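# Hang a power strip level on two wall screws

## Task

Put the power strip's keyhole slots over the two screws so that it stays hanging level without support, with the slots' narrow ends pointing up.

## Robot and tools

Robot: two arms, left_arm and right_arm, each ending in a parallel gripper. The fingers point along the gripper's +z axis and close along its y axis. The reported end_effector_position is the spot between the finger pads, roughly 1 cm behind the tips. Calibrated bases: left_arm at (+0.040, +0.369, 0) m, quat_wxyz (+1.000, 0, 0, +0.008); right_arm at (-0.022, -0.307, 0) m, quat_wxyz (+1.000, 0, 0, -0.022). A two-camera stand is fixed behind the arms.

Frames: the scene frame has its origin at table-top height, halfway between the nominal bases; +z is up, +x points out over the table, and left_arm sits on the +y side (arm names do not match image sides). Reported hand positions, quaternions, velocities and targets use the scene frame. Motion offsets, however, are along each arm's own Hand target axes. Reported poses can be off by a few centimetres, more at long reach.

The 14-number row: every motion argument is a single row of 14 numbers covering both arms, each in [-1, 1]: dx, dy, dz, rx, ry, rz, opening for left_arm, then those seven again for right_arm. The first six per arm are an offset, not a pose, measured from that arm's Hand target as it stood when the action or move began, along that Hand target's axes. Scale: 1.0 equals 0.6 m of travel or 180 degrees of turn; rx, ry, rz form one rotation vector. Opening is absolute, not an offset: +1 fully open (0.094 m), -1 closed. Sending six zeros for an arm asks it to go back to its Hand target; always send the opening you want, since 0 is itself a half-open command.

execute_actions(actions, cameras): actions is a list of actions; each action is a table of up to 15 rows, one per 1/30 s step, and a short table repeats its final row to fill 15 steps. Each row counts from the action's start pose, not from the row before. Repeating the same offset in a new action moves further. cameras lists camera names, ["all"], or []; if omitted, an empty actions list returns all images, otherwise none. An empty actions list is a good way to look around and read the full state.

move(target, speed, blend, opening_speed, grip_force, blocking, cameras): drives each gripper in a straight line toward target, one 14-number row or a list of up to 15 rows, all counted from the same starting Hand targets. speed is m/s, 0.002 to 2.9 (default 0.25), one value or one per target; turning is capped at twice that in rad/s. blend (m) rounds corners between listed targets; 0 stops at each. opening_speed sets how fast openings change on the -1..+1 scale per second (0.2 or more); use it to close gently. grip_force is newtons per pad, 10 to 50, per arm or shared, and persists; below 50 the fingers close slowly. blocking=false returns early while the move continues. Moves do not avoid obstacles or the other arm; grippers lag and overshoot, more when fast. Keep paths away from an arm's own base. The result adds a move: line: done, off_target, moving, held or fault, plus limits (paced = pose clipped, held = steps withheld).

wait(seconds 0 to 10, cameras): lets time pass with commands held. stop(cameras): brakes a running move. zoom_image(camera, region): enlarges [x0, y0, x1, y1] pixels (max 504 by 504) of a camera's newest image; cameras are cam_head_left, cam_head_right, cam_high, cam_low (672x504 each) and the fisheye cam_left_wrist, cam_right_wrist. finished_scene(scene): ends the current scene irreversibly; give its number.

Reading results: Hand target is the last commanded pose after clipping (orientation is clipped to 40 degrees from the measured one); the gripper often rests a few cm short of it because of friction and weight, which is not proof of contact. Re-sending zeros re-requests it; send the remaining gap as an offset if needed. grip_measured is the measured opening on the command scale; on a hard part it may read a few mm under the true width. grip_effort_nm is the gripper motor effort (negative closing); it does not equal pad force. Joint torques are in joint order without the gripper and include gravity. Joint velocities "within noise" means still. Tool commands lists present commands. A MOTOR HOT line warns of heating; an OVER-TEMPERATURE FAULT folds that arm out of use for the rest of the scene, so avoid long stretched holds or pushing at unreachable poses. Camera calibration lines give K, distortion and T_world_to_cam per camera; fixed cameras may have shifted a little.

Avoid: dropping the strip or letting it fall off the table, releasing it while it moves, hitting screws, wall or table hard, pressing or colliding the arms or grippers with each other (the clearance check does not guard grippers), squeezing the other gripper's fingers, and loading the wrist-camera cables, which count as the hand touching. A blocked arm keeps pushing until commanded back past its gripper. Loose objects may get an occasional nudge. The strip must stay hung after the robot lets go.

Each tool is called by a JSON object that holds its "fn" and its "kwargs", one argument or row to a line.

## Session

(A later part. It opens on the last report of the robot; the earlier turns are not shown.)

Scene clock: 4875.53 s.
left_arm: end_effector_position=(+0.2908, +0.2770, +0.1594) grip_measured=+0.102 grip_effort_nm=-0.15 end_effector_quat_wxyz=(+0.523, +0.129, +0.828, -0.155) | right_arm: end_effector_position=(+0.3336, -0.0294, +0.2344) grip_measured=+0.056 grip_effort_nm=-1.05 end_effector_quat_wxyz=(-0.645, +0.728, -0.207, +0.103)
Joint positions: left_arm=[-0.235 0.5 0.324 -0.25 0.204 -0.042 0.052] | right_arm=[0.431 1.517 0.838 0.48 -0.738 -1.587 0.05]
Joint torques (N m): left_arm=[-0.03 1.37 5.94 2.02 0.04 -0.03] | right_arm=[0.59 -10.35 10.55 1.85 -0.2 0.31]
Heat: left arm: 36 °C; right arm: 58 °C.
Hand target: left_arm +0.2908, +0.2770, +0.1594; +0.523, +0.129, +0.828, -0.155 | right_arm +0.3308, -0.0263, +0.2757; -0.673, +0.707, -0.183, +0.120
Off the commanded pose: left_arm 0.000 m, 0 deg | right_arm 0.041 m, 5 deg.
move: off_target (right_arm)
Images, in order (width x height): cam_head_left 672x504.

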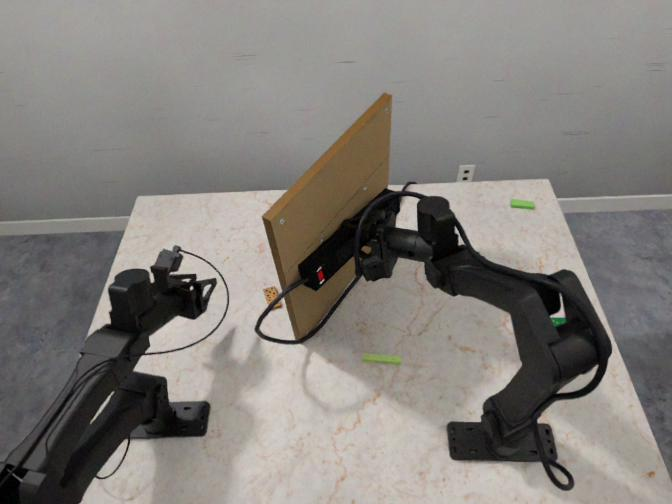

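{"fn": "move", "kwargs": {
  "target": [-0.243,-0.382,-0.172,0.043,-0.044,0.019,0.1,0,0,0,0,0,0,-0.5],
  "speed": 0.12,
  "cameras": ["cam_head_left","cam_left_wrist"]
}}

Scene clock: 4927.80 s.
left_arm: end_effector_position=(+0.1796, +0.0964, +0.3487) grip_measured=+0.102 grip_effort_nm=-0.15 end_effector_quat_wxyz=(+0.568, +0.190, +0.776, -0.199) | right_arm: end_effector_position=(+0.3336, -0.0294, +0.2343) grip_measured=+0.056 grip_effort_nm=-1.05 end_effector_quat_wxyz=(-0.645, +0.728, -0.208, +0.103)
Joint positions: left_arm=[-1.625 1.017 1.14 -0.632 -0.97 -0.528 0.052] | right_arm=[0.431 1.517 0.838 0.48 -0.738 -1.587 0.05]
Joint torques (N m): left_arm=[-0.46 -0.95 7.97 1.53 -0.48 -0.08] | right_arm=[0.61 -10.51 10.45 1.83 -0.22 0.32]
Heat: left arm: 36 °C; right arm: 60 °C.
Hand target: left_arm +0.1805, +0.0994, +0.3611; +0.574, +0.177, +0.773, -0.203 | right_arm +0.3308, -0.0263, +0.2758; -0.673, +0.707, -0.183, +0.120
Off the commanded pose: left_arm 0.013 m, 2 deg | right_arm 0.042 m, 5 deg.
move: off_target (left_arm, right_arm)
camera_calibration:
cam_left_wrist: T_world_to_cam=[[-0.514836, -0.856408, -0.038852, 0.194209], [-0.752664, 0.473237, -0.457759, 0.24162], [0.410415, -0.206428, -0.888227, 0.37179], [0, 0, 0, 1]] pos_world=[0.129257, 0.128727, 0.448383]
Images, in order (width x height): cam_head_left 672x504, cam_left_wrist 672x504.

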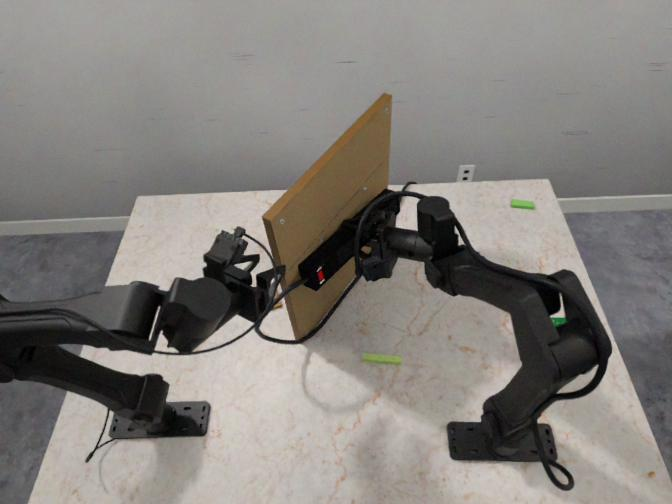

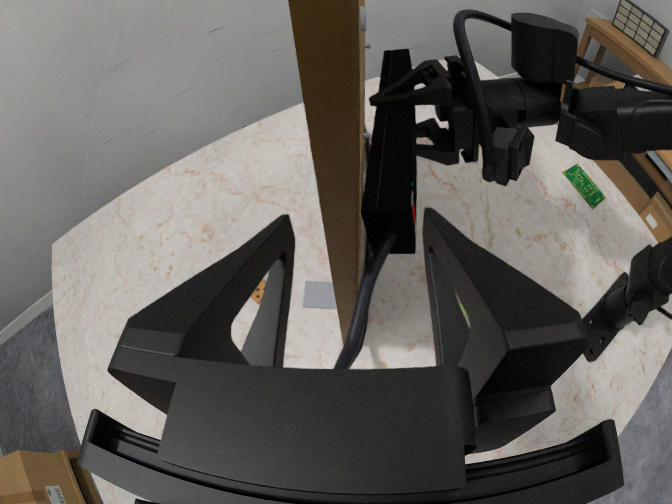

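Superb view. Zoom.

{"fn": "zoom_image", "kwargs": {
  "camera": "cam_left_wrist",
  "region": [340, 20, 460, 260]
}}

Scaled by 2.100 from the camera's 672x504 image, which has a finer 960x720 frame.

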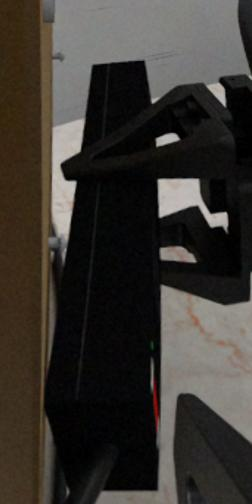

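{"fn": "move", "kwargs": {
  "target": [0,0,0,0,0,0,0.1,0,-0.01,-0.09,0,0,-0.025,-0.5],
  "speed": 0.08,
  "cameras": ["cam_head_left","cam_left_wrist"]
}}

{"fn": "zoom_image", "kwargs": {
  "camera": "cam_left_wrist",
  "region": [340, 20, 460, 260]
}}

Scene clock: 4984.50 s.
left_arm: end_effector_position=(+0.1797, +0.0966, +0.3486) grip_measured=+0.102 grip_effort_nm=-0.14 end_effector_quat_wxyz=(+0.568, +0.190, +0.776, -0.198) | right_arm: end_effector_position=(+0.3190, -0.0740, +0.2663) grip_measured=+0.056 grip_effort_nm=-1.05 end_effector_quat_wxyz=(-0.652, +0.724, -0.173, +0.144)
Joint positions: left_arm=[-1.625 1.017 1.14 -0.633 -0.97 -0.529 0.052] | right_arm=[0.305 1.354 0.794 0.395 -0.85 -1.677 0.05]
Joint torques (N m): left_arm=[-0.49 -1.05 7.97 1.57 -0.46 -0.07] | right_arm=[-0.29 -8.51 7.43 1.69 -0.51 0.25]
Heat: left arm: 40 °C; right arm: 59 °C.
Hand target: left_arm +0.1805, +0.0994, +0.3611; +0.574, +0.177, +0.773, -0.203 | right_arm +0.3089, -0.0752, +0.2853; -0.668, +0.713, -0.155, +0.147
Off the commanded pose: left_arm 0.013 m, 2 deg | right_arm 0.022 m, 3 deg.
move: off_target (left_arm, right_arm)
camera_calibration:
cam_left_wrist: T_world_to_cam=[[-0.514412, -0.856644, -0.0392581, 0.194416], [-0.752963, 0.473114, -0.457394, 0.24154], [0.410398, -0.205729, -0.888397, 0.371647], [0, 0, 0, 1]] pos_world=[0.129357, 0.128729, 0.448281]
Images, in order (width x height): cam_head_left 672x504, cam_left_wrist 672x504.

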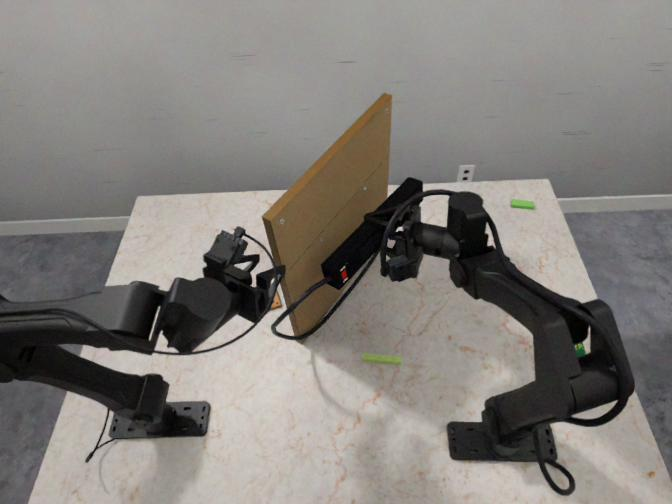

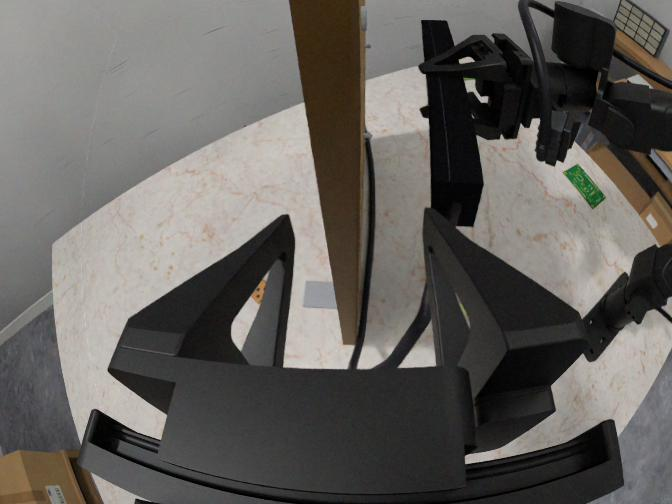

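Scaled by 2.100 from the camera's 672x504 image, which has a finer 960x720 frame.

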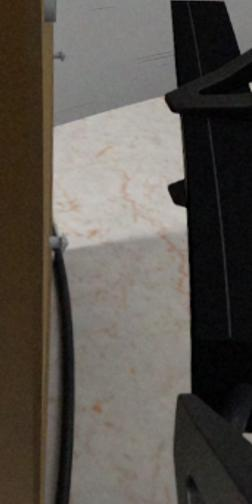

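{"fn": "wait", "kwargs": {
  "seconds": 0.1,
  "cameras": ["cam_head_left","cam_left_wrist","cam_high"]
}}

Scene clock: 5024.07 s.
left_arm: end_effector_position=(+0.1797, +0.0966, +0.3486) grip_measured=+0.102 grip_effort_nm=-0.14 end_effector_quat_wxyz=(+0.568, +0.190, +0.776, -0.198) | right_arm: end_effector_position=(+0.3189, -0.0740, +0.2662) grip_measured=+0.056 grip_effort_nm=-1.05 end_effector_quat_wxyz=(-0.652, +0.724, -0.173, +0.144)
Joint positions: left_arm=[-1.625 1.017 1.14 -0.633 -0.97 -0.529 0.052] | right_arm=[0.305 1.354 0.794 0.395 -0.85 -1.677 0.05]
Joint torques (N m): left_arm=[-0.46 -1.02 7.91 1.57 -0.47 -0.08] | right_arm=[-0.25 -8.51 7.54 1.71 -0.48 0.26]
Heat: left arm: 41 °C; right arm: 55 °C.
Hand target: left_arm +0.1805, +0.0994, +0.3611; +0.574, +0.177, +0.773, -0.203 | right_arm +0.3089, -0.0752, +0.2853; -0.667, +0.713, -0.155, +0.147
Tool commands: left_gripper/opening=+0.1 right_gripper/opening=-0.5
Off the commanded pose: left_arm 0.013 m, 2 deg | right_arm 0.022 m, 3 deg.
wait: 0.10 s; at rest from the start
camera_calibration:
cam_left_wrist: T_world_to_cam=[[-0.514412, -0.856644, -0.0392581, 0.194416], [-0.752963, 0.473114, -0.457394, 0.24154], [0.410398, -0.205729, -0.888397, 0.371647], [0, 0, 0, 1]] pos_world=[0.129357, 0.128729, 0.448281]
Images, in order (width x height): cam_head_left 672x504, cam_high 672x504, cam_left_wrist 672x504.

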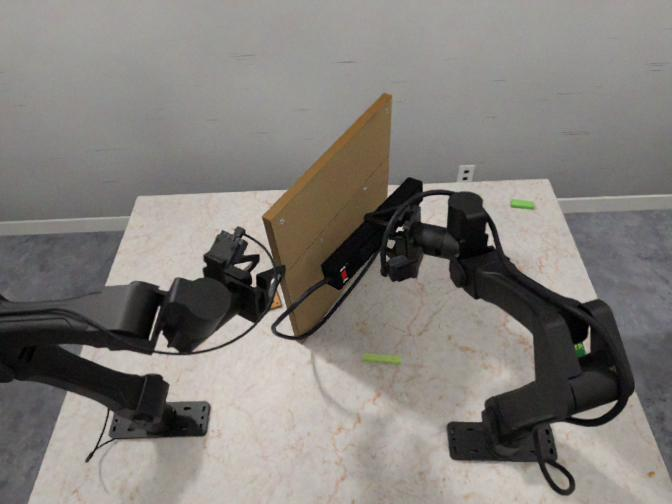

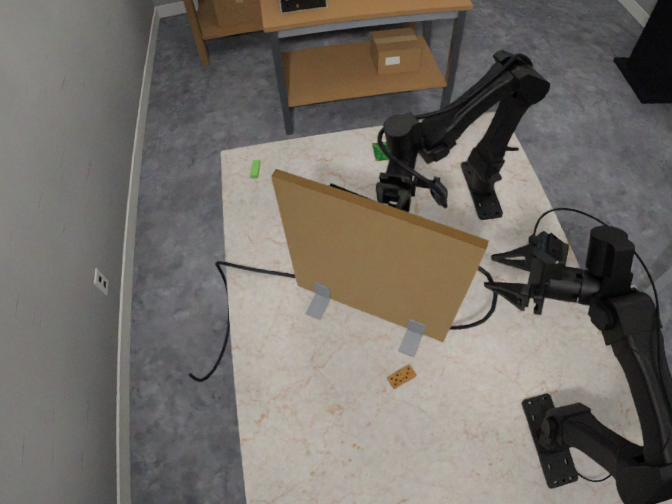

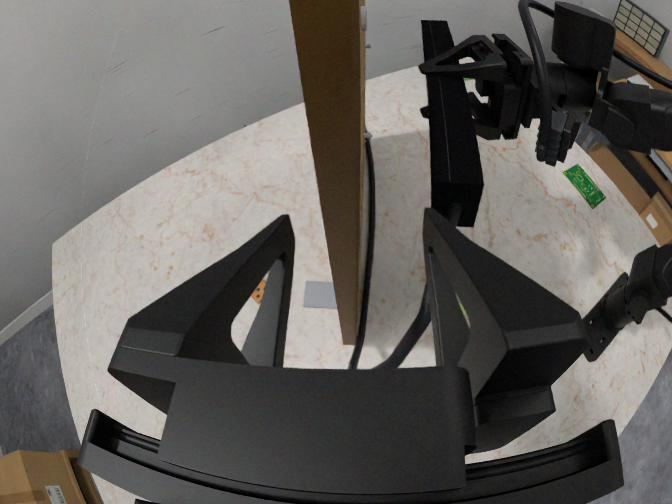

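{"fn": "move", "kwargs": {
  "target": [0.119,-0.1185,0.081,0,0,0,0.7,0,0,0,0,0,0,-0.5],
  "speed": 0.08,
  "cameras": ["cam_head_left","cam_left_wrist"]
}}

Scene clock: 5049.53 s.
left_arm: end_effector_position=(+0.1639, +0.0152, +0.2867) grip_measured=+0.698 grip_effort_nm=0.12 end_effector_quat_wxyz=(+0.568, +0.187, +0.776, -0.201) | right_arm: end_effector_position=(+0.3189, -0.0740, +0.2662) grip_measured=+0.056 grip_effort_nm=-1.05 end_effector_quat_wxyz=(-0.652, +0.724, -0.173, +0.144)
Joint positions: left_arm=[-1.674 1.295 1.054 -0.303 -1.013 -0.578 0.08] | right_arm=[0.305 1.354 0.794 0.395 -0.851 -1.677 0.05]
Joint torques (N m): left_arm=[-0.44 -3.71 5.12 1.91 -0.49 -0.07] | right_arm=[-0.31 -8.4 7.45 1.72 -0.45 0.22]
Heat: left arm: 40 °C; right arm: 54 °C.
Hand target: left_arm +0.1642, +0.0164, +0.2879; +0.574, +0.177, +0.773, -0.203 | right_arm +0.3088, -0.0751, +0.2853; -0.668, +0.713, -0.155, +0.147
Off the commanded pose: left_arm 0.002 m, 1 deg | right_arm 0.022 m, 3 deg.
move: off_target (right_arm)
camera_calibration:
cam_left_wrist: T_world_to_cam=[[-0.513262, -0.857666, -0.0311679, 0.111656], [-0.754853, 0.468419, -0.459109, 0.240804], [0.408362, -0.212116, -0.887833, 0.306655], [0, 0, 0, 1]] pos_world=[0.113854, 0.0480132, 0.386294]
Images, in order (width x height): cam_head_left 672x504, cam_left_wrist 672x504.

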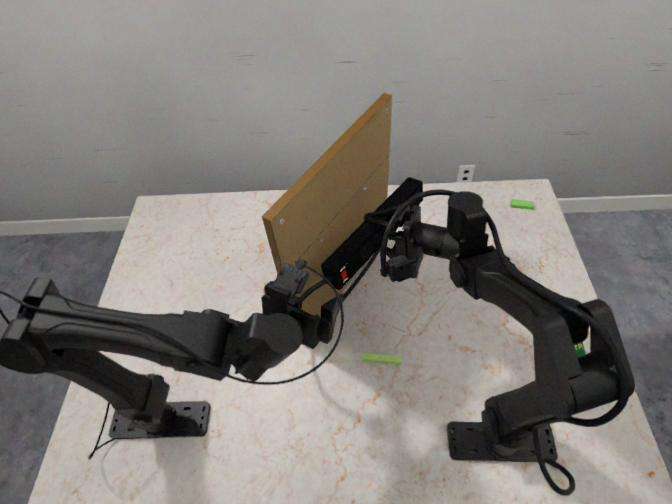

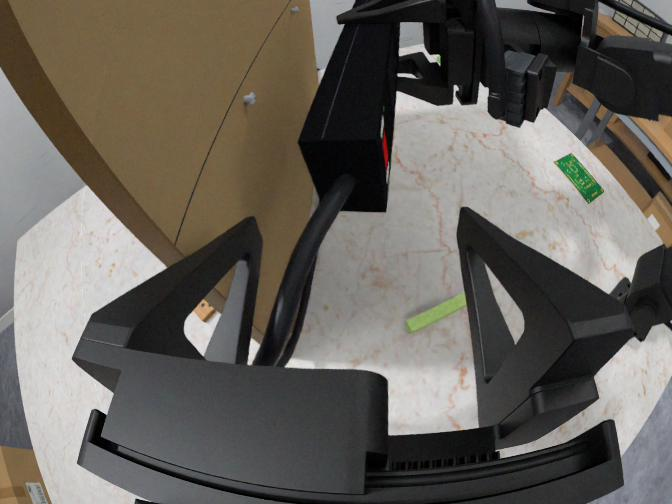

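{"fn": "move", "kwargs": {
  "target": [-0.010,-0.003,0.144,0,0,0,0.6,0,0,0,0,0,0,-0.5],
  "speed": 0.06,
  "cameras": ["cam_head_left","cam_left_wrist"]
}}

Scene clock: 5064.57 s.
left_arm: end_effector_position=(+0.2320, -0.0220, +0.2593) grip_measured=+0.603 grip_effort_nm=-0.15 end_effector_quat_wxyz=(+0.571, +0.188, +0.778, -0.185) | right_arm: end_effector_position=(+0.3266, -0.0810, +0.2627) grip_measured=+0.056 grip_effort_nm=-1.05 end_effector_quat_wxyz=(-0.641, +0.727, -0.181, +0.166)
Joint positions: left_arm=[-1.444 1.461 1.054 -0.021 -0.829 -0.401 0.075] | right_arm=[0.294 1.354 0.794 0.381 -0.815 -1.711 0.05]
Joint torques (N m): left_arm=[0.83 -4.14 8.18 2.05 -0.04 -0.02] | right_arm=[0.42 -8.42 7.94 1.8 -0.9 0.53]
Heat: left arm: 38 °C; right arm: 54 °C.
Hand target: left_arm +0.2355, -0.0301, +0.2715; +0.574, +0.177, +0.773, -0.203 | right_arm +0.3088, -0.0750, +0.2853; -0.668, +0.713, -0.155, +0.147
Off the commanded pose: left_arm 0.015 m, 2 deg | right_arm 0.029 m, 5 deg.
move: off_target (left_arm, right_arm)
camera_calibration:
cam_left_wrist: T_world_to_cam=[[-0.497438, -0.86558, -0.0576755, 0.116988], [-0.759413, 0.466635, -0.45337, 0.296461], [0.419341, -0.181724, -0.889455, 0.245206], [0, 0, 0, 1]] pos_world=[0.180506, 0.00748396, 0.359254]
Images, in order (width x height): cam_head_left 672x504, cam_left_wrist 672x504.

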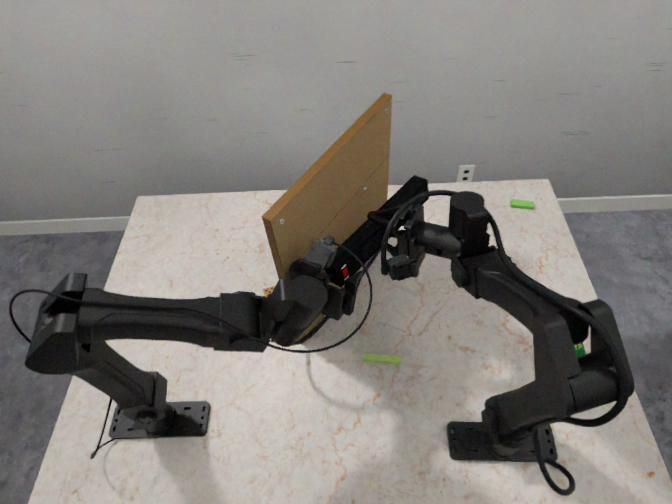

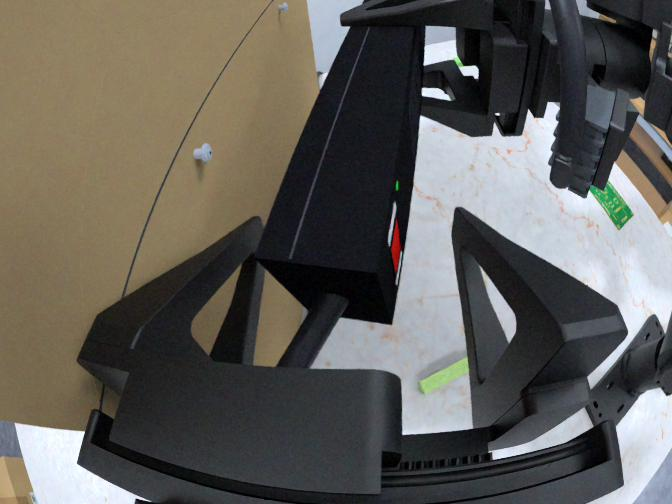

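{"fn": "move", "kwargs": {
  "target": [0,0.014,-0.02,0,0,0,0.6,0,0,0,0,0,0,-0.5],
  "speed": 0.04,
  "cameras": ["cam_head_left","cam_left_wrist"]
}}

{"fn": "zoom_image", "kwargs": {
  "camera": "cam_head_left",
  "region": [260, 160, 460, 310]
}}

Scene clock: 5081.70 s.
left_arm: end_effector_position=(+0.2315, -0.0192, +0.2674) grip_measured=+0.603 grip_effort_nm=-0.15 end_effector_quat_wxyz=(+0.574, +0.182, +0.775, -0.193) | right_arm: end_effector_position=(+0.3246, -0.0799, +0.2629) grip_measured=+0.056 grip_effort_nm=-1.05 end_effector_quat_wxyz=(-0.643, +0.727, -0.179, +0.160)
Joint positions: left_arm=[-1.444 1.441 1.054 -0.02 -0.829 -0.401 0.075] | right_arm=[0.294 1.354 0.794 0.38 -0.828 -1.706 0.05]
Joint torques (N m): left_arm=[-0.16 -6.68 5.61 1.82 -0.12 -0.1] | right_arm=[0.59 -8.47 7.65 1.84 -0.8 0.47]
Heat: left arm: 38 °C; right arm: 54 °C.
Hand target: left_arm +0.2300, -0.0167, +0.2736; +0.574, +0.177, +0.773, -0.203 | right_arm +0.3088, -0.0750, +0.2853; -0.668, +0.713, -0.155, +0.146
Off the commanded pose: left_arm 0.007 m, 1 deg | right_arm 0.028 m, 4 deg.
move: off_target (right_arm)
camera_calibration:
cam_left_wrist: T_world_to_cam=[[-0.497585, -0.866442, -0.0410759, 0.115167], [-0.757902, 0.457308, -0.465246, 0.301071], [0.421893, -0.200368, -0.884228, 0.250718], [0, 0, 0, 1]] pos_world=[0.179711, 0.0123393, 0.366495]
Images, in order (width x height): cam_head_left 672x504, cam_left_wrist 672x504.

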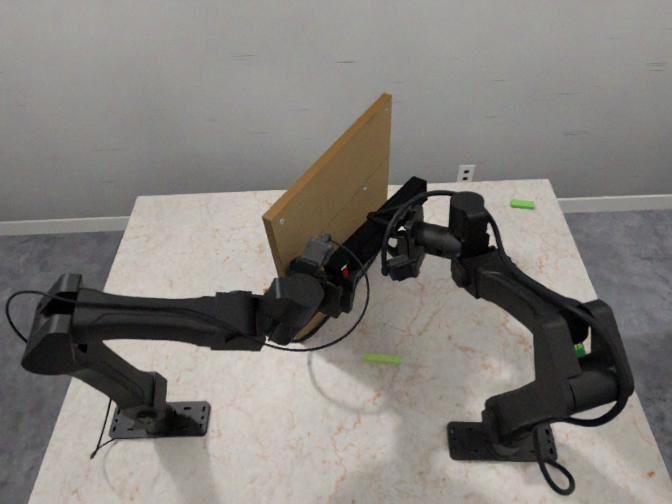

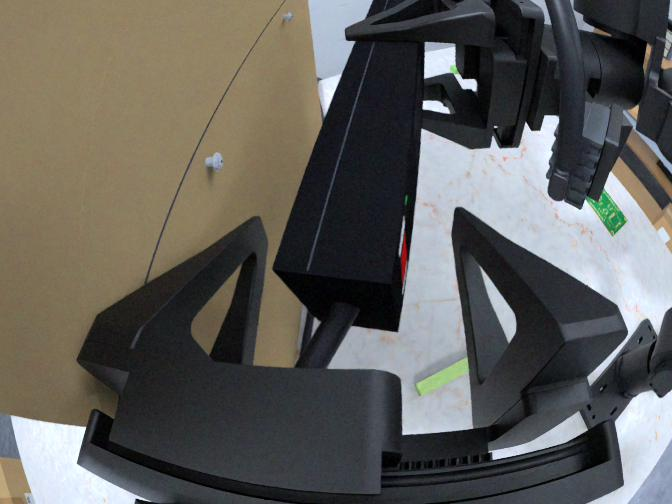

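Scaled by 2.520 from the camera's 672x504 image, which has a finer 960x720 frame.

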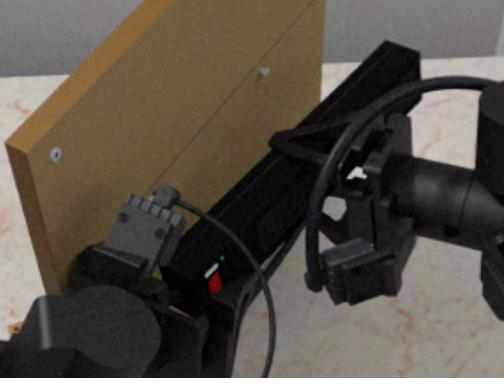

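{"fn": "move", "kwargs": {
  "target": [0,0,0,0,0,0,-0.6,0,0,0,0,0,0,-0.5],
  "grip_force": [30, 50],
  "opening_speed": 0.4,
  "cameras": ["cam_head_left","cam_left_wrist"]
}}

{"fn": "zoom_image", "kwargs": {
  "camera": "cam_head_left",
  "region": [260, 160, 460, 310]
}}

Scene clock: 5092.80 s.
left_arm: end_effector_position=(+0.2315, -0.0192, +0.2674) grip_measured=+0.127 grip_effort_nm=-0.67 end_effector_quat_wxyz=(+0.574, +0.182, +0.775, -0.193) | right_arm: end_effector_position=(+0.3246, -0.0799, +0.2629) grip_measured=+0.056 grip_effort_nm=-1.05 end_effector_quat_wxyz=(-0.643, +0.727, -0.179, +0.160)
Joint positions: left_arm=[-1.444 1.441 1.054 -0.02 -0.829 -0.401 0.053] | right_arm=[0.294 1.354 0.794 0.38 -0.828 -1.706 0.05]
Joint torques (N m): left_arm=[-0.17 -6.61 5.57 1.83 -0.12 -0.07] | right_arm=[0.58 -8.58 7.68 1.81 -0.81 0.47]
Heat: left arm: 37 °C; right arm: 54 °C.
Hand target: left_arm +0.2300, -0.0167, +0.2736; +0.574, +0.177, +0.773, -0.203 | right_arm +0.3088, -0.0750, +0.2853; -0.667, +0.713, -0.155, +0.146
Off the commanded pose: left_arm 0.007 m, 1 deg | right_arm 0.028 m, 4 deg.
grip_force (N): 30, 50
move: off_target (right_arm)
camera_calibration:
cam_left_wrist: T_world_to_cam=[[-0.497585, -0.866442, -0.0410759, 0.115167], [-0.757902, 0.457308, -0.465246, 0.301071], [0.421893, -0.200368, -0.884228, 0.250718], [0, 0, 0, 1]] pos_world=[0.179711, 0.0123393, 0.366495]
Images, in order (width x height): cam_head_left 672x504, cam_left_wrist 672x504.

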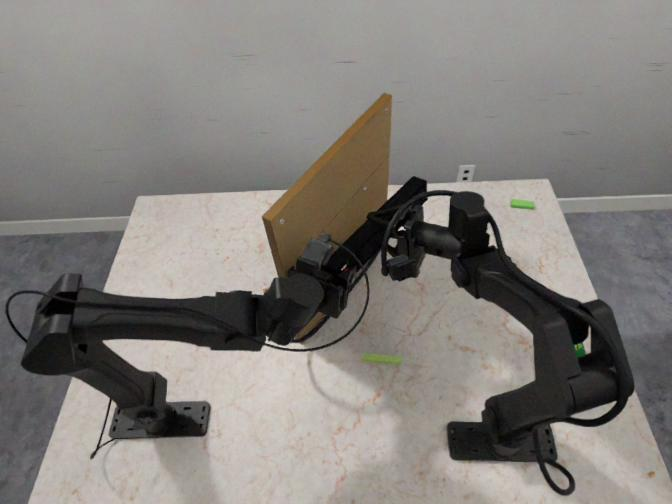

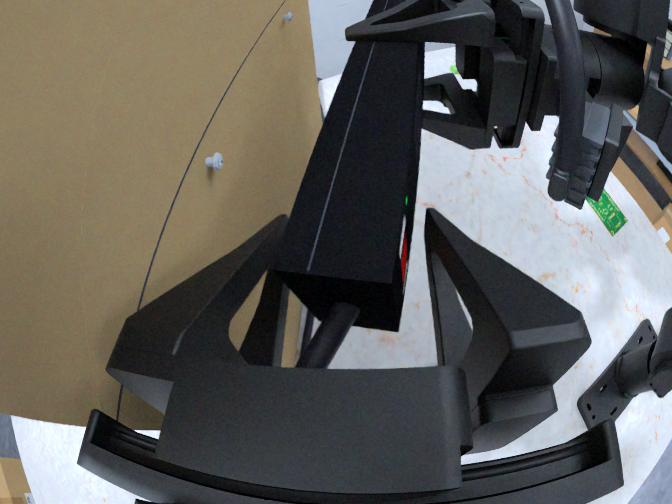

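Scaled by 2.520 from the camera's 672x504 image, which has a finer 960x720 frame.

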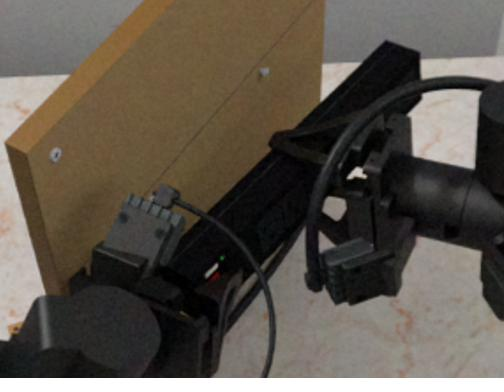

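{"fn": "move", "kwargs": {
  "target": [0,0,0,0,0,0,-0.6,0,0,0,0,0,0,-0.5]
}}

{"fn": "wait", "kwargs": {
  "seconds": 3,
  "cameras": ["cam_head_left","cam_left_wrist"]
}}

Scene clock: 5097.70 s.
left_arm: end_effector_position=(+0.2315, -0.0192, +0.2674) grip_measured=+0.127 grip_effort_nm=-0.67 end_effector_quat_wxyz=(+0.574, +0.182, +0.775, -0.193) | right_arm: end_effector_position=(+0.3246, -0.0799, +0.2629) grip_measured=+0.056 grip_effort_nm=-1.05 end_effector_quat_wxyz=(-0.643, +0.727, -0.179, +0.160)
Joint positions: left_arm=[-1.444 1.441 1.054 -0.02 -0.829 -0.401 0.053] | right_arm=[0.294 1.354 0.794 0.38 -0.828 -1.706 0.05]
Joint torques (N m): left_arm=[-0.18 -6.56 5.63 1.82 -0.12 -0.09] | right_arm=[0.57 -8.61 7.69 1.78 -0.76 0.48]
Heat: left arm: 37 °C; right arm: 54 °C.
Hand target: left_arm +0.2300, -0.0167, +0.2736; +0.574, +0.177, +0.773, -0.203 | right_arm +0.3088, -0.0750, +0.2853; -0.667, +0.713, -0.155, +0.146
Off the commanded pose: left_arm 0.007 m, 1 deg | right_arm 0.028 m, 4 deg.
grip_force (N): 30, 50
move: off_target (right_arm)

Scene clock: 5100.70 s.
left_arm: end_effector_position=(+0.2315, -0.0192, +0.2674) grip_measured=+0.127 grip_effort_nm=-0.67 end_effector_quat_wxyz=(+0.574, +0.182, +0.775, -0.193) | right_arm: end_effector_position=(+0.3246, -0.0799, +0.2629) grip_measured=+0.056 grip_effort_nm=-1.05 end_effector_quat_wxyz=(-0.643, +0.727, -0.179, +0.160)
Joint positions: left_arm=[-1.444 1.441 1.054 -0.02 -0.829 -0.401 0.053] | right_arm=[0.294 1.354 0.794 0.38 -0.828 -1.706 0.05]
Joint torques (N m): left_arm=[-0.2 -6.56 5.64 1.81 -0.15 -0.1] | right_arm=[0.5 -8.57 7.72 1.8 -0.75 0.5]
Heat: left arm: 37 °C; right arm: 54 °C.
Hand target: left_arm +0.2300, -0.0167, +0.2736; +0.574, +0.177, +0.773, -0.203 | right_arm +0.3088, -0.0750, +0.2853; -0.667, +0.713, -0.155, +0.146
Tool commands: left_gripper/opening=-0.6 right_gripper/opening=-0.5
Off the commanded pose: left_arm 0.007 m, 1 deg | right_arm 0.028 m, 4 deg.
grip_force (N): 30, 50
wait: 3.00 s; at rest by 0.17 s
camera_calibration:
cam_left_wrist: T_world_to_cam=[[-0.497585, -0.866442, -0.0410759, 0.115167], [-0.757902, 0.457308, -0.465246, 0.301071], [0.421893, -0.200368, -0.884228, 0.250718], [0, 0, 0, 1]] pos_world=[0.179711, 0.0123393, 0.366495]
Images, in order (width x height): cam_head_left 672x504, cam_left_wrist 672x504.

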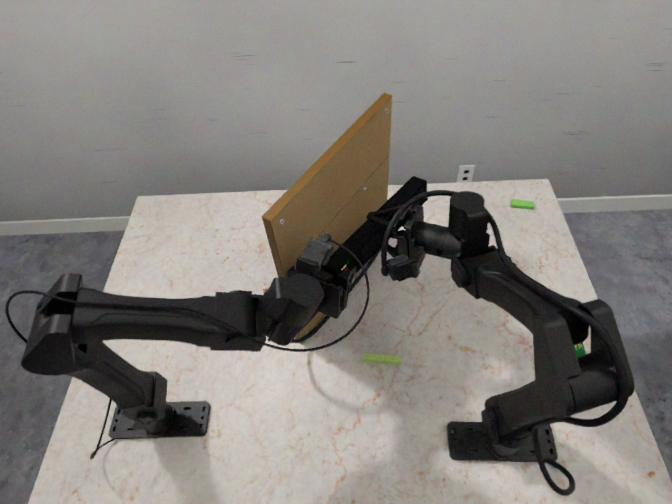

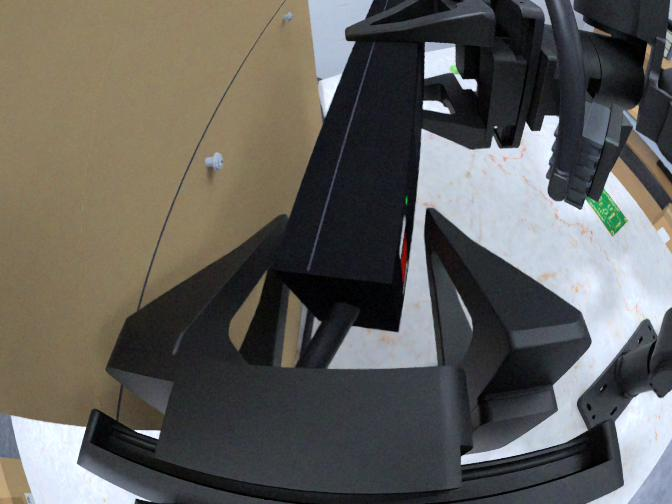

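{"fn": "move", "kwargs": {
  "target": [
    [0,0.02,0,0,0,0,0.25,0,0,0,0,0,0,-0.5],
    [0,0.02,0,0,0,0,-0.6,0,0,0,0,0,0,-0.5]
  ],
  "speed": 0.04
}}

{"fn": "wait", "kwargs": {
  "seconds": 2,
  "cameras": ["cam_head_left","cam_left_wrist"]
}}

Scene clock: 5110.23 s.
left_arm: end_effector_position=(+0.2311, -0.0156, +0.2694) grip_measured=+0.127 grip_effort_nm=-0.64 end_effector_quat_wxyz=(+0.568, +0.185, +0.774, -0.209) | right_arm: end_effector_position=(+0.3250, -0.0801, +0.2629) grip_measured=+0.056 grip_effort_nm=-1.05 end_effector_quat_wxyz=(-0.644, +0.726, -0.182, +0.159)
Joint positions: left_arm=[-1.431 1.409 1.03 -0.01 -0.789 -0.401 0.053] | right_arm=[0.294 1.354 0.794 0.38 -0.826 -1.7 0.05]
Joint torques (N m): left_arm=[1.03 -6.64 4.79 1.88 -0.28 0.04] | right_arm=[0.4 -8.4 7.58 1.8 -0.8 0.42]
Heat: left arm: 37 °C; right arm: 54 °C.
Hand target: left_arm +0.2359, -0.0065, +0.2723; +0.574, +0.177, +0.773, -0.203 | right_arm +0.3088, -0.0750, +0.2853; -0.667, +0.713, -0.155, +0.146
Off the commanded pose: left_arm 0.011 m, 1 deg | right_arm 0.028 m, 5 deg.
grip_force (N): 30, 50
move: off_target (left_arm, right_arm)

Scene clock: 5112.23 s.
left_arm: end_effector_position=(+0.2311, -0.0156, +0.2694) grip_measured=+0.126 grip_effort_nm=-0.67 end_effector_quat_wxyz=(+0.568, +0.185, +0.774, -0.209) | right_arm: end_effector_position=(+0.3250, -0.0801, +0.2629) grip_measured=+0.056 grip_effort_nm=-1.05 end_effector_quat_wxyz=(-0.644, +0.726, -0.182, +0.159)
Joint positions: left_arm=[-1.431 1.409 1.03 -0.01 -0.789 -0.401 0.053] | right_arm=[0.294 1.354 0.794 0.38 -0.826 -1.7 0.05]
Joint torques (N m): left_arm=[0.99 -6.63 4.74 1.87 -0.28 0.04] | right_arm=[0.5 -8.53 7.66 1.8 -0.81 0.45]
Heat: left arm: 37 °C; right arm: 54 °C.
Hand target: left_arm +0.2359, -0.0065, +0.2723; +0.574, +0.177, +0.773, -0.203 | right_arm +0.3088, -0.0750, +0.2853; -0.667, +0.713, -0.155, +0.146
Tool commands: left_gripper/opening=-0.6 right_gripper/opening=-0.5
Off the commanded pose: left_arm 0.011 m, 1 deg | right_arm 0.028 m, 5 deg.
grip_force (N): 30, 50
wait: 2.00 s; at rest by 0.17 s
camera_calibration:
cam_left_wrist: T_world_to_cam=[[-0.518602, -0.854835, -0.0175773, 0.116828], [-0.752596, 0.46614, -0.465095, 0.298981], [0.405773, -0.227971, -0.885086, 0.256939], [0, 0, 0, 1]] pos_world=[0.18134, 0.0190765, 0.368521]
Images, in order (width x height): cam_head_left 672x504, cam_left_wrist 672x504.

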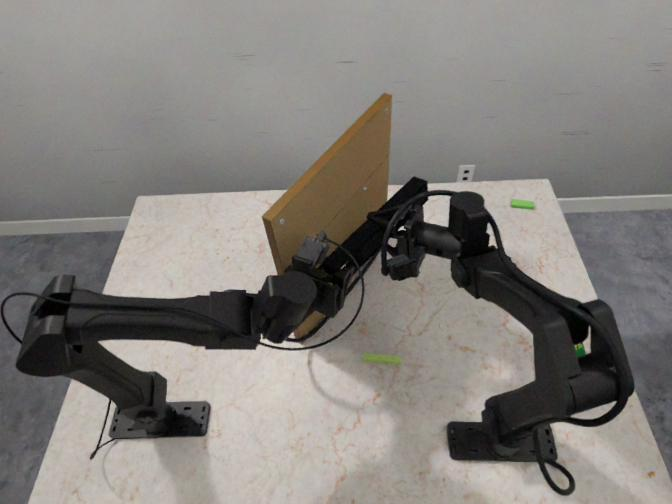

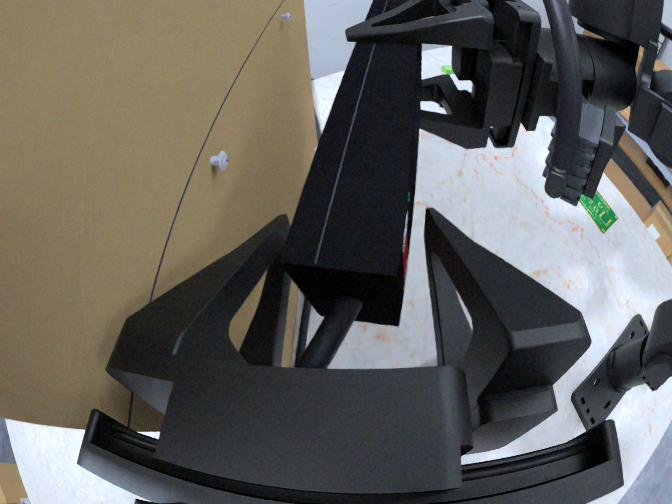

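{"fn": "move", "kwargs": {
  "target": [0,-0.008,0,0,0,0,-0.6,0,0,0,0,0,0,-0.5],
  "grip_force": [50, 50],
  "cameras": ["cam_left_wrist"]
}}

{"fn": "zoom_image", "kwargs": {
  "camera": "cam_left_wrist",
  "region": [240, 180, 460, 345]
}}

Scene clock: 5128.90 s.
left_arm: end_effector_position=(+0.2311, -0.0156, +0.2694) grip_measured=+0.114 grip_effort_nm=-1.04 end_effector_quat_wxyz=(+0.568, +0.185, +0.774, -0.209) | right_arm: end_effector_position=(+0.3250, -0.0801, +0.2629) grip_measured=+0.056 grip_effort_nm=-1.05 end_effector_quat_wxyz=(-0.644, +0.726, -0.182, +0.159)
Joint positions: left_arm=[-1.431 1.409 1.03 -0.01 -0.789 -0.401 0.052] | right_arm=[0.294 1.354 0.794 0.38 -0.826 -1.7 0.05]
Joint torques (N m): left_arm=[0.1 -5.5 5.78 1.82 -0.41 0] | right_arm=[0.51 -8.55 7.8 1.83 -0.78 0.47]
Heat: left arm: 37 °C; right arm: 53 °C.
Hand target: left_arm +0.2335, -0.0106, +0.2728; +0.574, +0.177, +0.773, -0.203 | right_arm +0.3088, -0.0750, +0.2853; -0.667, +0.713, -0.155, +0.146
Off the commanded pose: left_arm 0.007 m, 1 deg | right_arm 0.028 m, 5 deg.
move: off_target (right_arm)
camera_calibration:
cam_left_wrist: T_world_to_cam=[[-0.518602, -0.854835, -0.0175773, 0.116828], [-0.752596, 0.46614, -0.465095, 0.298981], [0.405773, -0.227971, -0.885086, 0.256939], [0, 0, 0, 1]] pos_world=[0.18134, 0.0190765, 0.368521]
Images, in order (width x height): cam_left_wrist 672x504.

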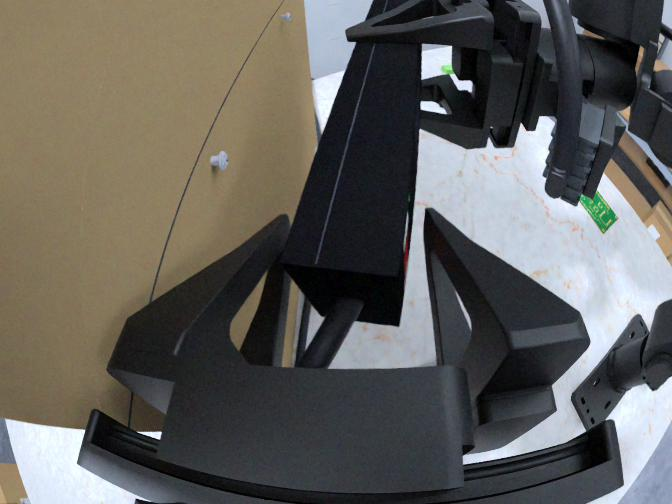

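Scaled by 2.291 from the camera's 672x504 image, which has a finer 960x720 frame.

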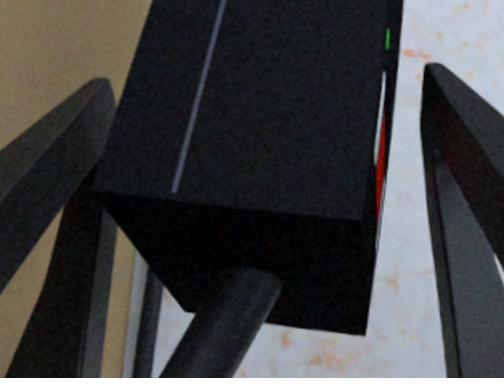

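{"fn": "move", "kwargs": {
  "target": [
    [0,0,0,0,0,0,0.35,0,0,0,0,0,0,-0.5],
    [0,0.03,0,0,0,0,0.35,0,0,0,0,0,0,-0.5]
  ],
  "speed": 0.04,
  "grip_force": [40, 50],
  "cameras": ["cam_left_wrist"]
}}

{"fn": "zoom_image", "kwargs": {
  "camera": "cam_left_wrist",
  "region": [240, 180, 460, 345]
}}

Scene clock: 5145.50 s.
left_arm: end_effector_position=(+0.2312, -0.0111, +0.2691) grip_measured=+0.348 grip_effort_nm=0.10 end_effector_quat_wxyz=(+0.564, +0.196, +0.771, -0.221) | right_arm: end_effector_position=(+0.3251, -0.0802, +0.2628) grip_measured=+0.056 grip_effort_nm=-1.05 end_effector_quat_wxyz=(-0.644, +0.726, -0.182, +0.159)
Joint positions: left_arm=[-1.414 1.373 0.994 0.01 -0.74 -0.379 0.063] | right_arm=[0.294 1.354 0.794 0.38 -0.825 -1.699 0.05]
Joint torques (N m): left_arm=[2.13 -6.52 4.67 1.79 -0.53 -0.05] | right_arm=[0.43 -8.5 7.61 1.81 -0.8 0.43]
Heat: left arm: 37 °C; right arm: 53 °C.
Hand target: left_arm +0.2427, +0.0049, +0.2708; +0.574, +0.177, +0.773, -0.203 | right_arm +0.3088, -0.0750, +0.2853; -0.667, +0.713, -0.155, +0.146
Off the commanded pose: left_arm 0.020 m, 3 deg | right_arm 0.028 m, 5 deg.
grip_force (N): 40, 50
move: off_target (left_arm, right_arm)
camera_calibration:
cam_left_wrist: T_world_to_cam=[[-0.547235, -0.836893, -0.0120228, 0.126039], [-0.737602, 0.488999, -0.465642, 0.293715], [0.395572, -0.245948, -0.884891, 0.259747], [0, 0, 0, 1]] pos_world=[0.182869, 0.0257389, 0.368129]
Images, in order (width x height): cam_left_wrist 672x504.

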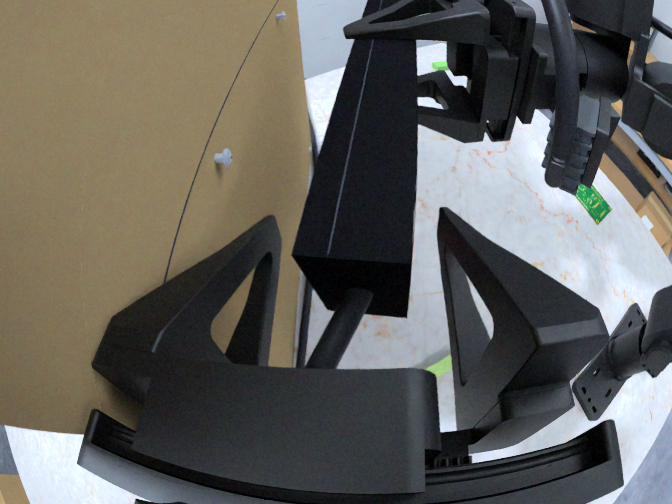

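Scaled by 2.291 from the camera's 672x504 image, which has a finer 960x720 frame.

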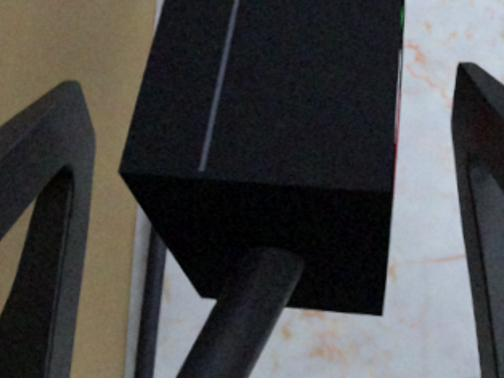

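{"fn": "move", "kwargs": {
  "target": [0,-0.01,0,0,0,0,-0.6,0,0,0,0,0,0,-0.5],
  "speed": 0.04,
  "grip_force": [40, 50]
}}

{"fn": "wait", "kwargs": {
  "seconds": 2,
  "cameras": ["cam_left_wrist"]
}}

{"fn": "zoom_image", "kwargs": {
  "camera": "cam_left_wrist",
  "region": [240, 180, 460, 345]
}}

Scene clock: 5156.40 s.
left_arm: end_effector_position=(+0.2334, -0.0096, +0.2693) grip_measured=+0.121 grip_effort_nm=-0.84 end_effector_quat_wxyz=(+0.565, +0.191, +0.772, -0.219) | right_arm: end_effector_position=(+0.3273, -0.0814, +0.2625) grip_measured=+0.056 grip_effort_nm=-1.05 end_effector_quat_wxyz=(-0.642, +0.725, -0.188, +0.163)
Joint positions: left_arm=[-1.41 1.373 0.994 0.01 -0.746 -0.384 0.053] | right_arm=[0.294 1.354 0.794 0.38 -0.811 -1.697 0.05]
Joint torques (N m): left_arm=[0.58 -5.15 5.78 1.76 -0.56 -0.01] | right_arm=[0.64 -8.44 7.65 1.84 -0.96 0.36]
Heat: left arm: 37 °C; right arm: 53 °C.
Hand target: left_arm +0.2397, -0.0003, +0.2714; +0.574, +0.177, +0.773, -0.203 | right_arm +0.3088, -0.0750, +0.2853; -0.668, +0.713, -0.155, +0.146
Off the commanded pose: left_arm 0.011 m, 3 deg | right_arm 0.030 m, 5 deg.
grip_force (N): 40, 50
move: off_target (left_arm, right_arm)

Scene clock: 5158.40 s.
left_arm: end_effector_position=(+0.2334, -0.0095, +0.2693) grip_measured=+0.120 grip_effort_nm=-0.86 end_effector_quat_wxyz=(+0.565, +0.191, +0.772, -0.219) | right_arm: end_effector_position=(+0.3273, -0.0814, +0.2625) grip_measured=+0.056 grip_effort_nm=-1.05 end_effector_quat_wxyz=(-0.642, +0.725, -0.188, +0.163)
Joint positions: left_arm=[-1.41 1.373 0.994 0.01 -0.746 -0.385 0.053] | right_arm=[0.294 1.354 0.794 0.38 -0.811 -1.697 0.05]
Joint torques (N m): left_arm=[0.61 -5.15 5.74 1.78 -0.57 -0.04] | right_arm=[0.47 -8.59 7.73 1.81 -0.97 0.36]
Heat: left arm: 37 °C; right arm: 53 °C.
Hand target: left_arm +0.2397, -0.0002, +0.2715; +0.574, +0.177, +0.773, -0.203 | right_arm +0.3088, -0.0750, +0.2853; -0.667, +0.713, -0.155, +0.146
Tool commands: left_gripper/opening=-0.6 right_gripper/opening=-0.5
Off the commanded pose: left_arm 0.011 m, 3 deg | right_arm 0.030 m, 5 deg.
grip_force (N): 40, 50
wait: 2.00 s; at rest by 0.17 s
camera_calibration:
cam_left_wrist: T_world_to_cam=[[-0.538001, -0.842903, -0.00832863, 0.125359], [-0.743359, 0.479077, -0.466801, 0.296255], [0.397458, -0.244948, -0.884323, 0.258842], [0, 0, 0, 1]] pos_world=[0.184789, 0.0271396, 0.368236]
Images, in order (width x height): cam_left_wrist 672x504.

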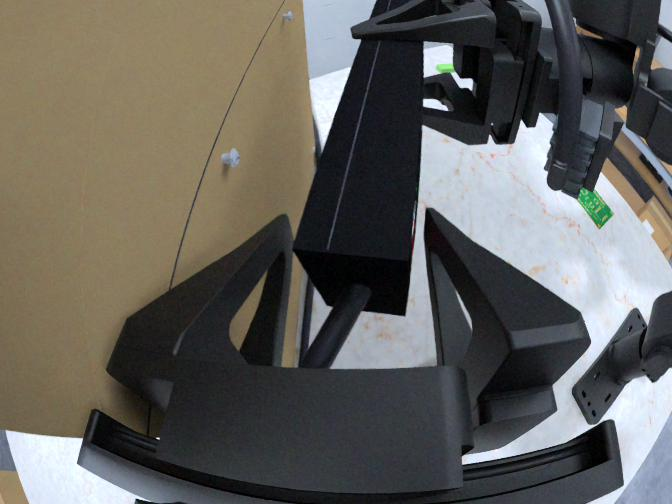

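Scaled by 2.291 from the camera's 672x504 image, which has a finer 960x720 frame.

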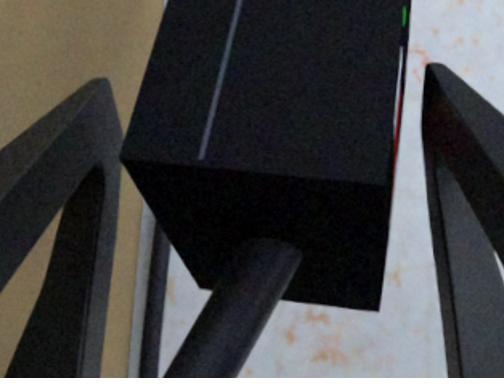

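{"fn": "move", "kwargs": {
  "target": [0,0.035,0,0,0,0,-0.6,0,0,0,0,0,0,-0.5],
  "speed": 0.04,
  "cameras": ["cam_left_wrist"]
}}

{"fn": "zoom_image", "kwargs": {
  "camera": "cam_left_wrist",
  "region": [240, 180, 460, 345]
}}

Scene clock: 5170.33 s.
left_arm: end_effector_position=(+0.2289, -0.0105, +0.2701) grip_measured=+0.120 grip_effort_nm=-0.86 end_effector_quat_wxyz=(+0.559, +0.213, +0.764, -0.241) | right_arm: end_effector_position=(+0.3266, -0.0810, +0.2626) grip_measured=+0.056 grip_effort_nm=-1.05 end_effector_quat_wxyz=(-0.642, +0.726, -0.187, +0.161)
Joint positions: left_arm=[-1.396 1.339 0.958 0.043 -0.671 -0.351 0.053] | right_arm=[0.294 1.354 0.794 0.38 -0.815 -1.697 0.05]
Joint torques (N m): left_arm=[3.6 -6.91 4.41 1.61 -0.88 -0.14] | right_arm=[0.42 -8.51 7.71 1.83 -0.92 0.39]
Heat: left arm: 38 °C; right arm: 53 °C.
Hand target: left_arm +0.2504, +0.0177, +0.2692; +0.574, +0.177, +0.773, -0.203 | right_arm +0.3088, -0.0750, +0.2853; -0.667, +0.713, -0.155, +0.147
Off the commanded pose: left_arm 0.035 m, 6 deg | right_arm 0.029 m, 5 deg.
grip_force (N): 40, 50
move: off_target (left_arm, right_arm)
camera_calibration:
cam_left_wrist: T_world_to_cam=[[-0.592111, -0.805856, 0.000184659, 0.132598], [-0.710667, 0.522062, -0.471596, 0.288004], [0.379942, -0.279369, -0.881815, 0.264068], [0, 0, 0, 1]] pos_world=[0.182857, 0.0302715, 0.368656]
Images, in order (width x height): cam_left_wrist 672x504.

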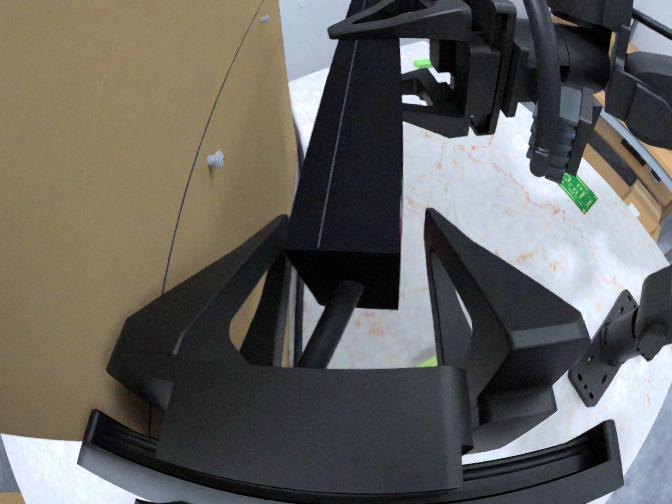

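Scaled by 2.291 from the camera's 672x504 image, which has a finer 960x720 frame.

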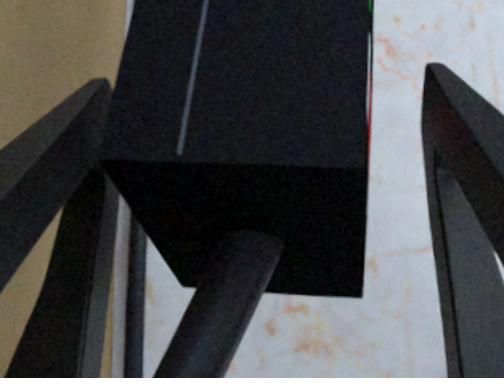

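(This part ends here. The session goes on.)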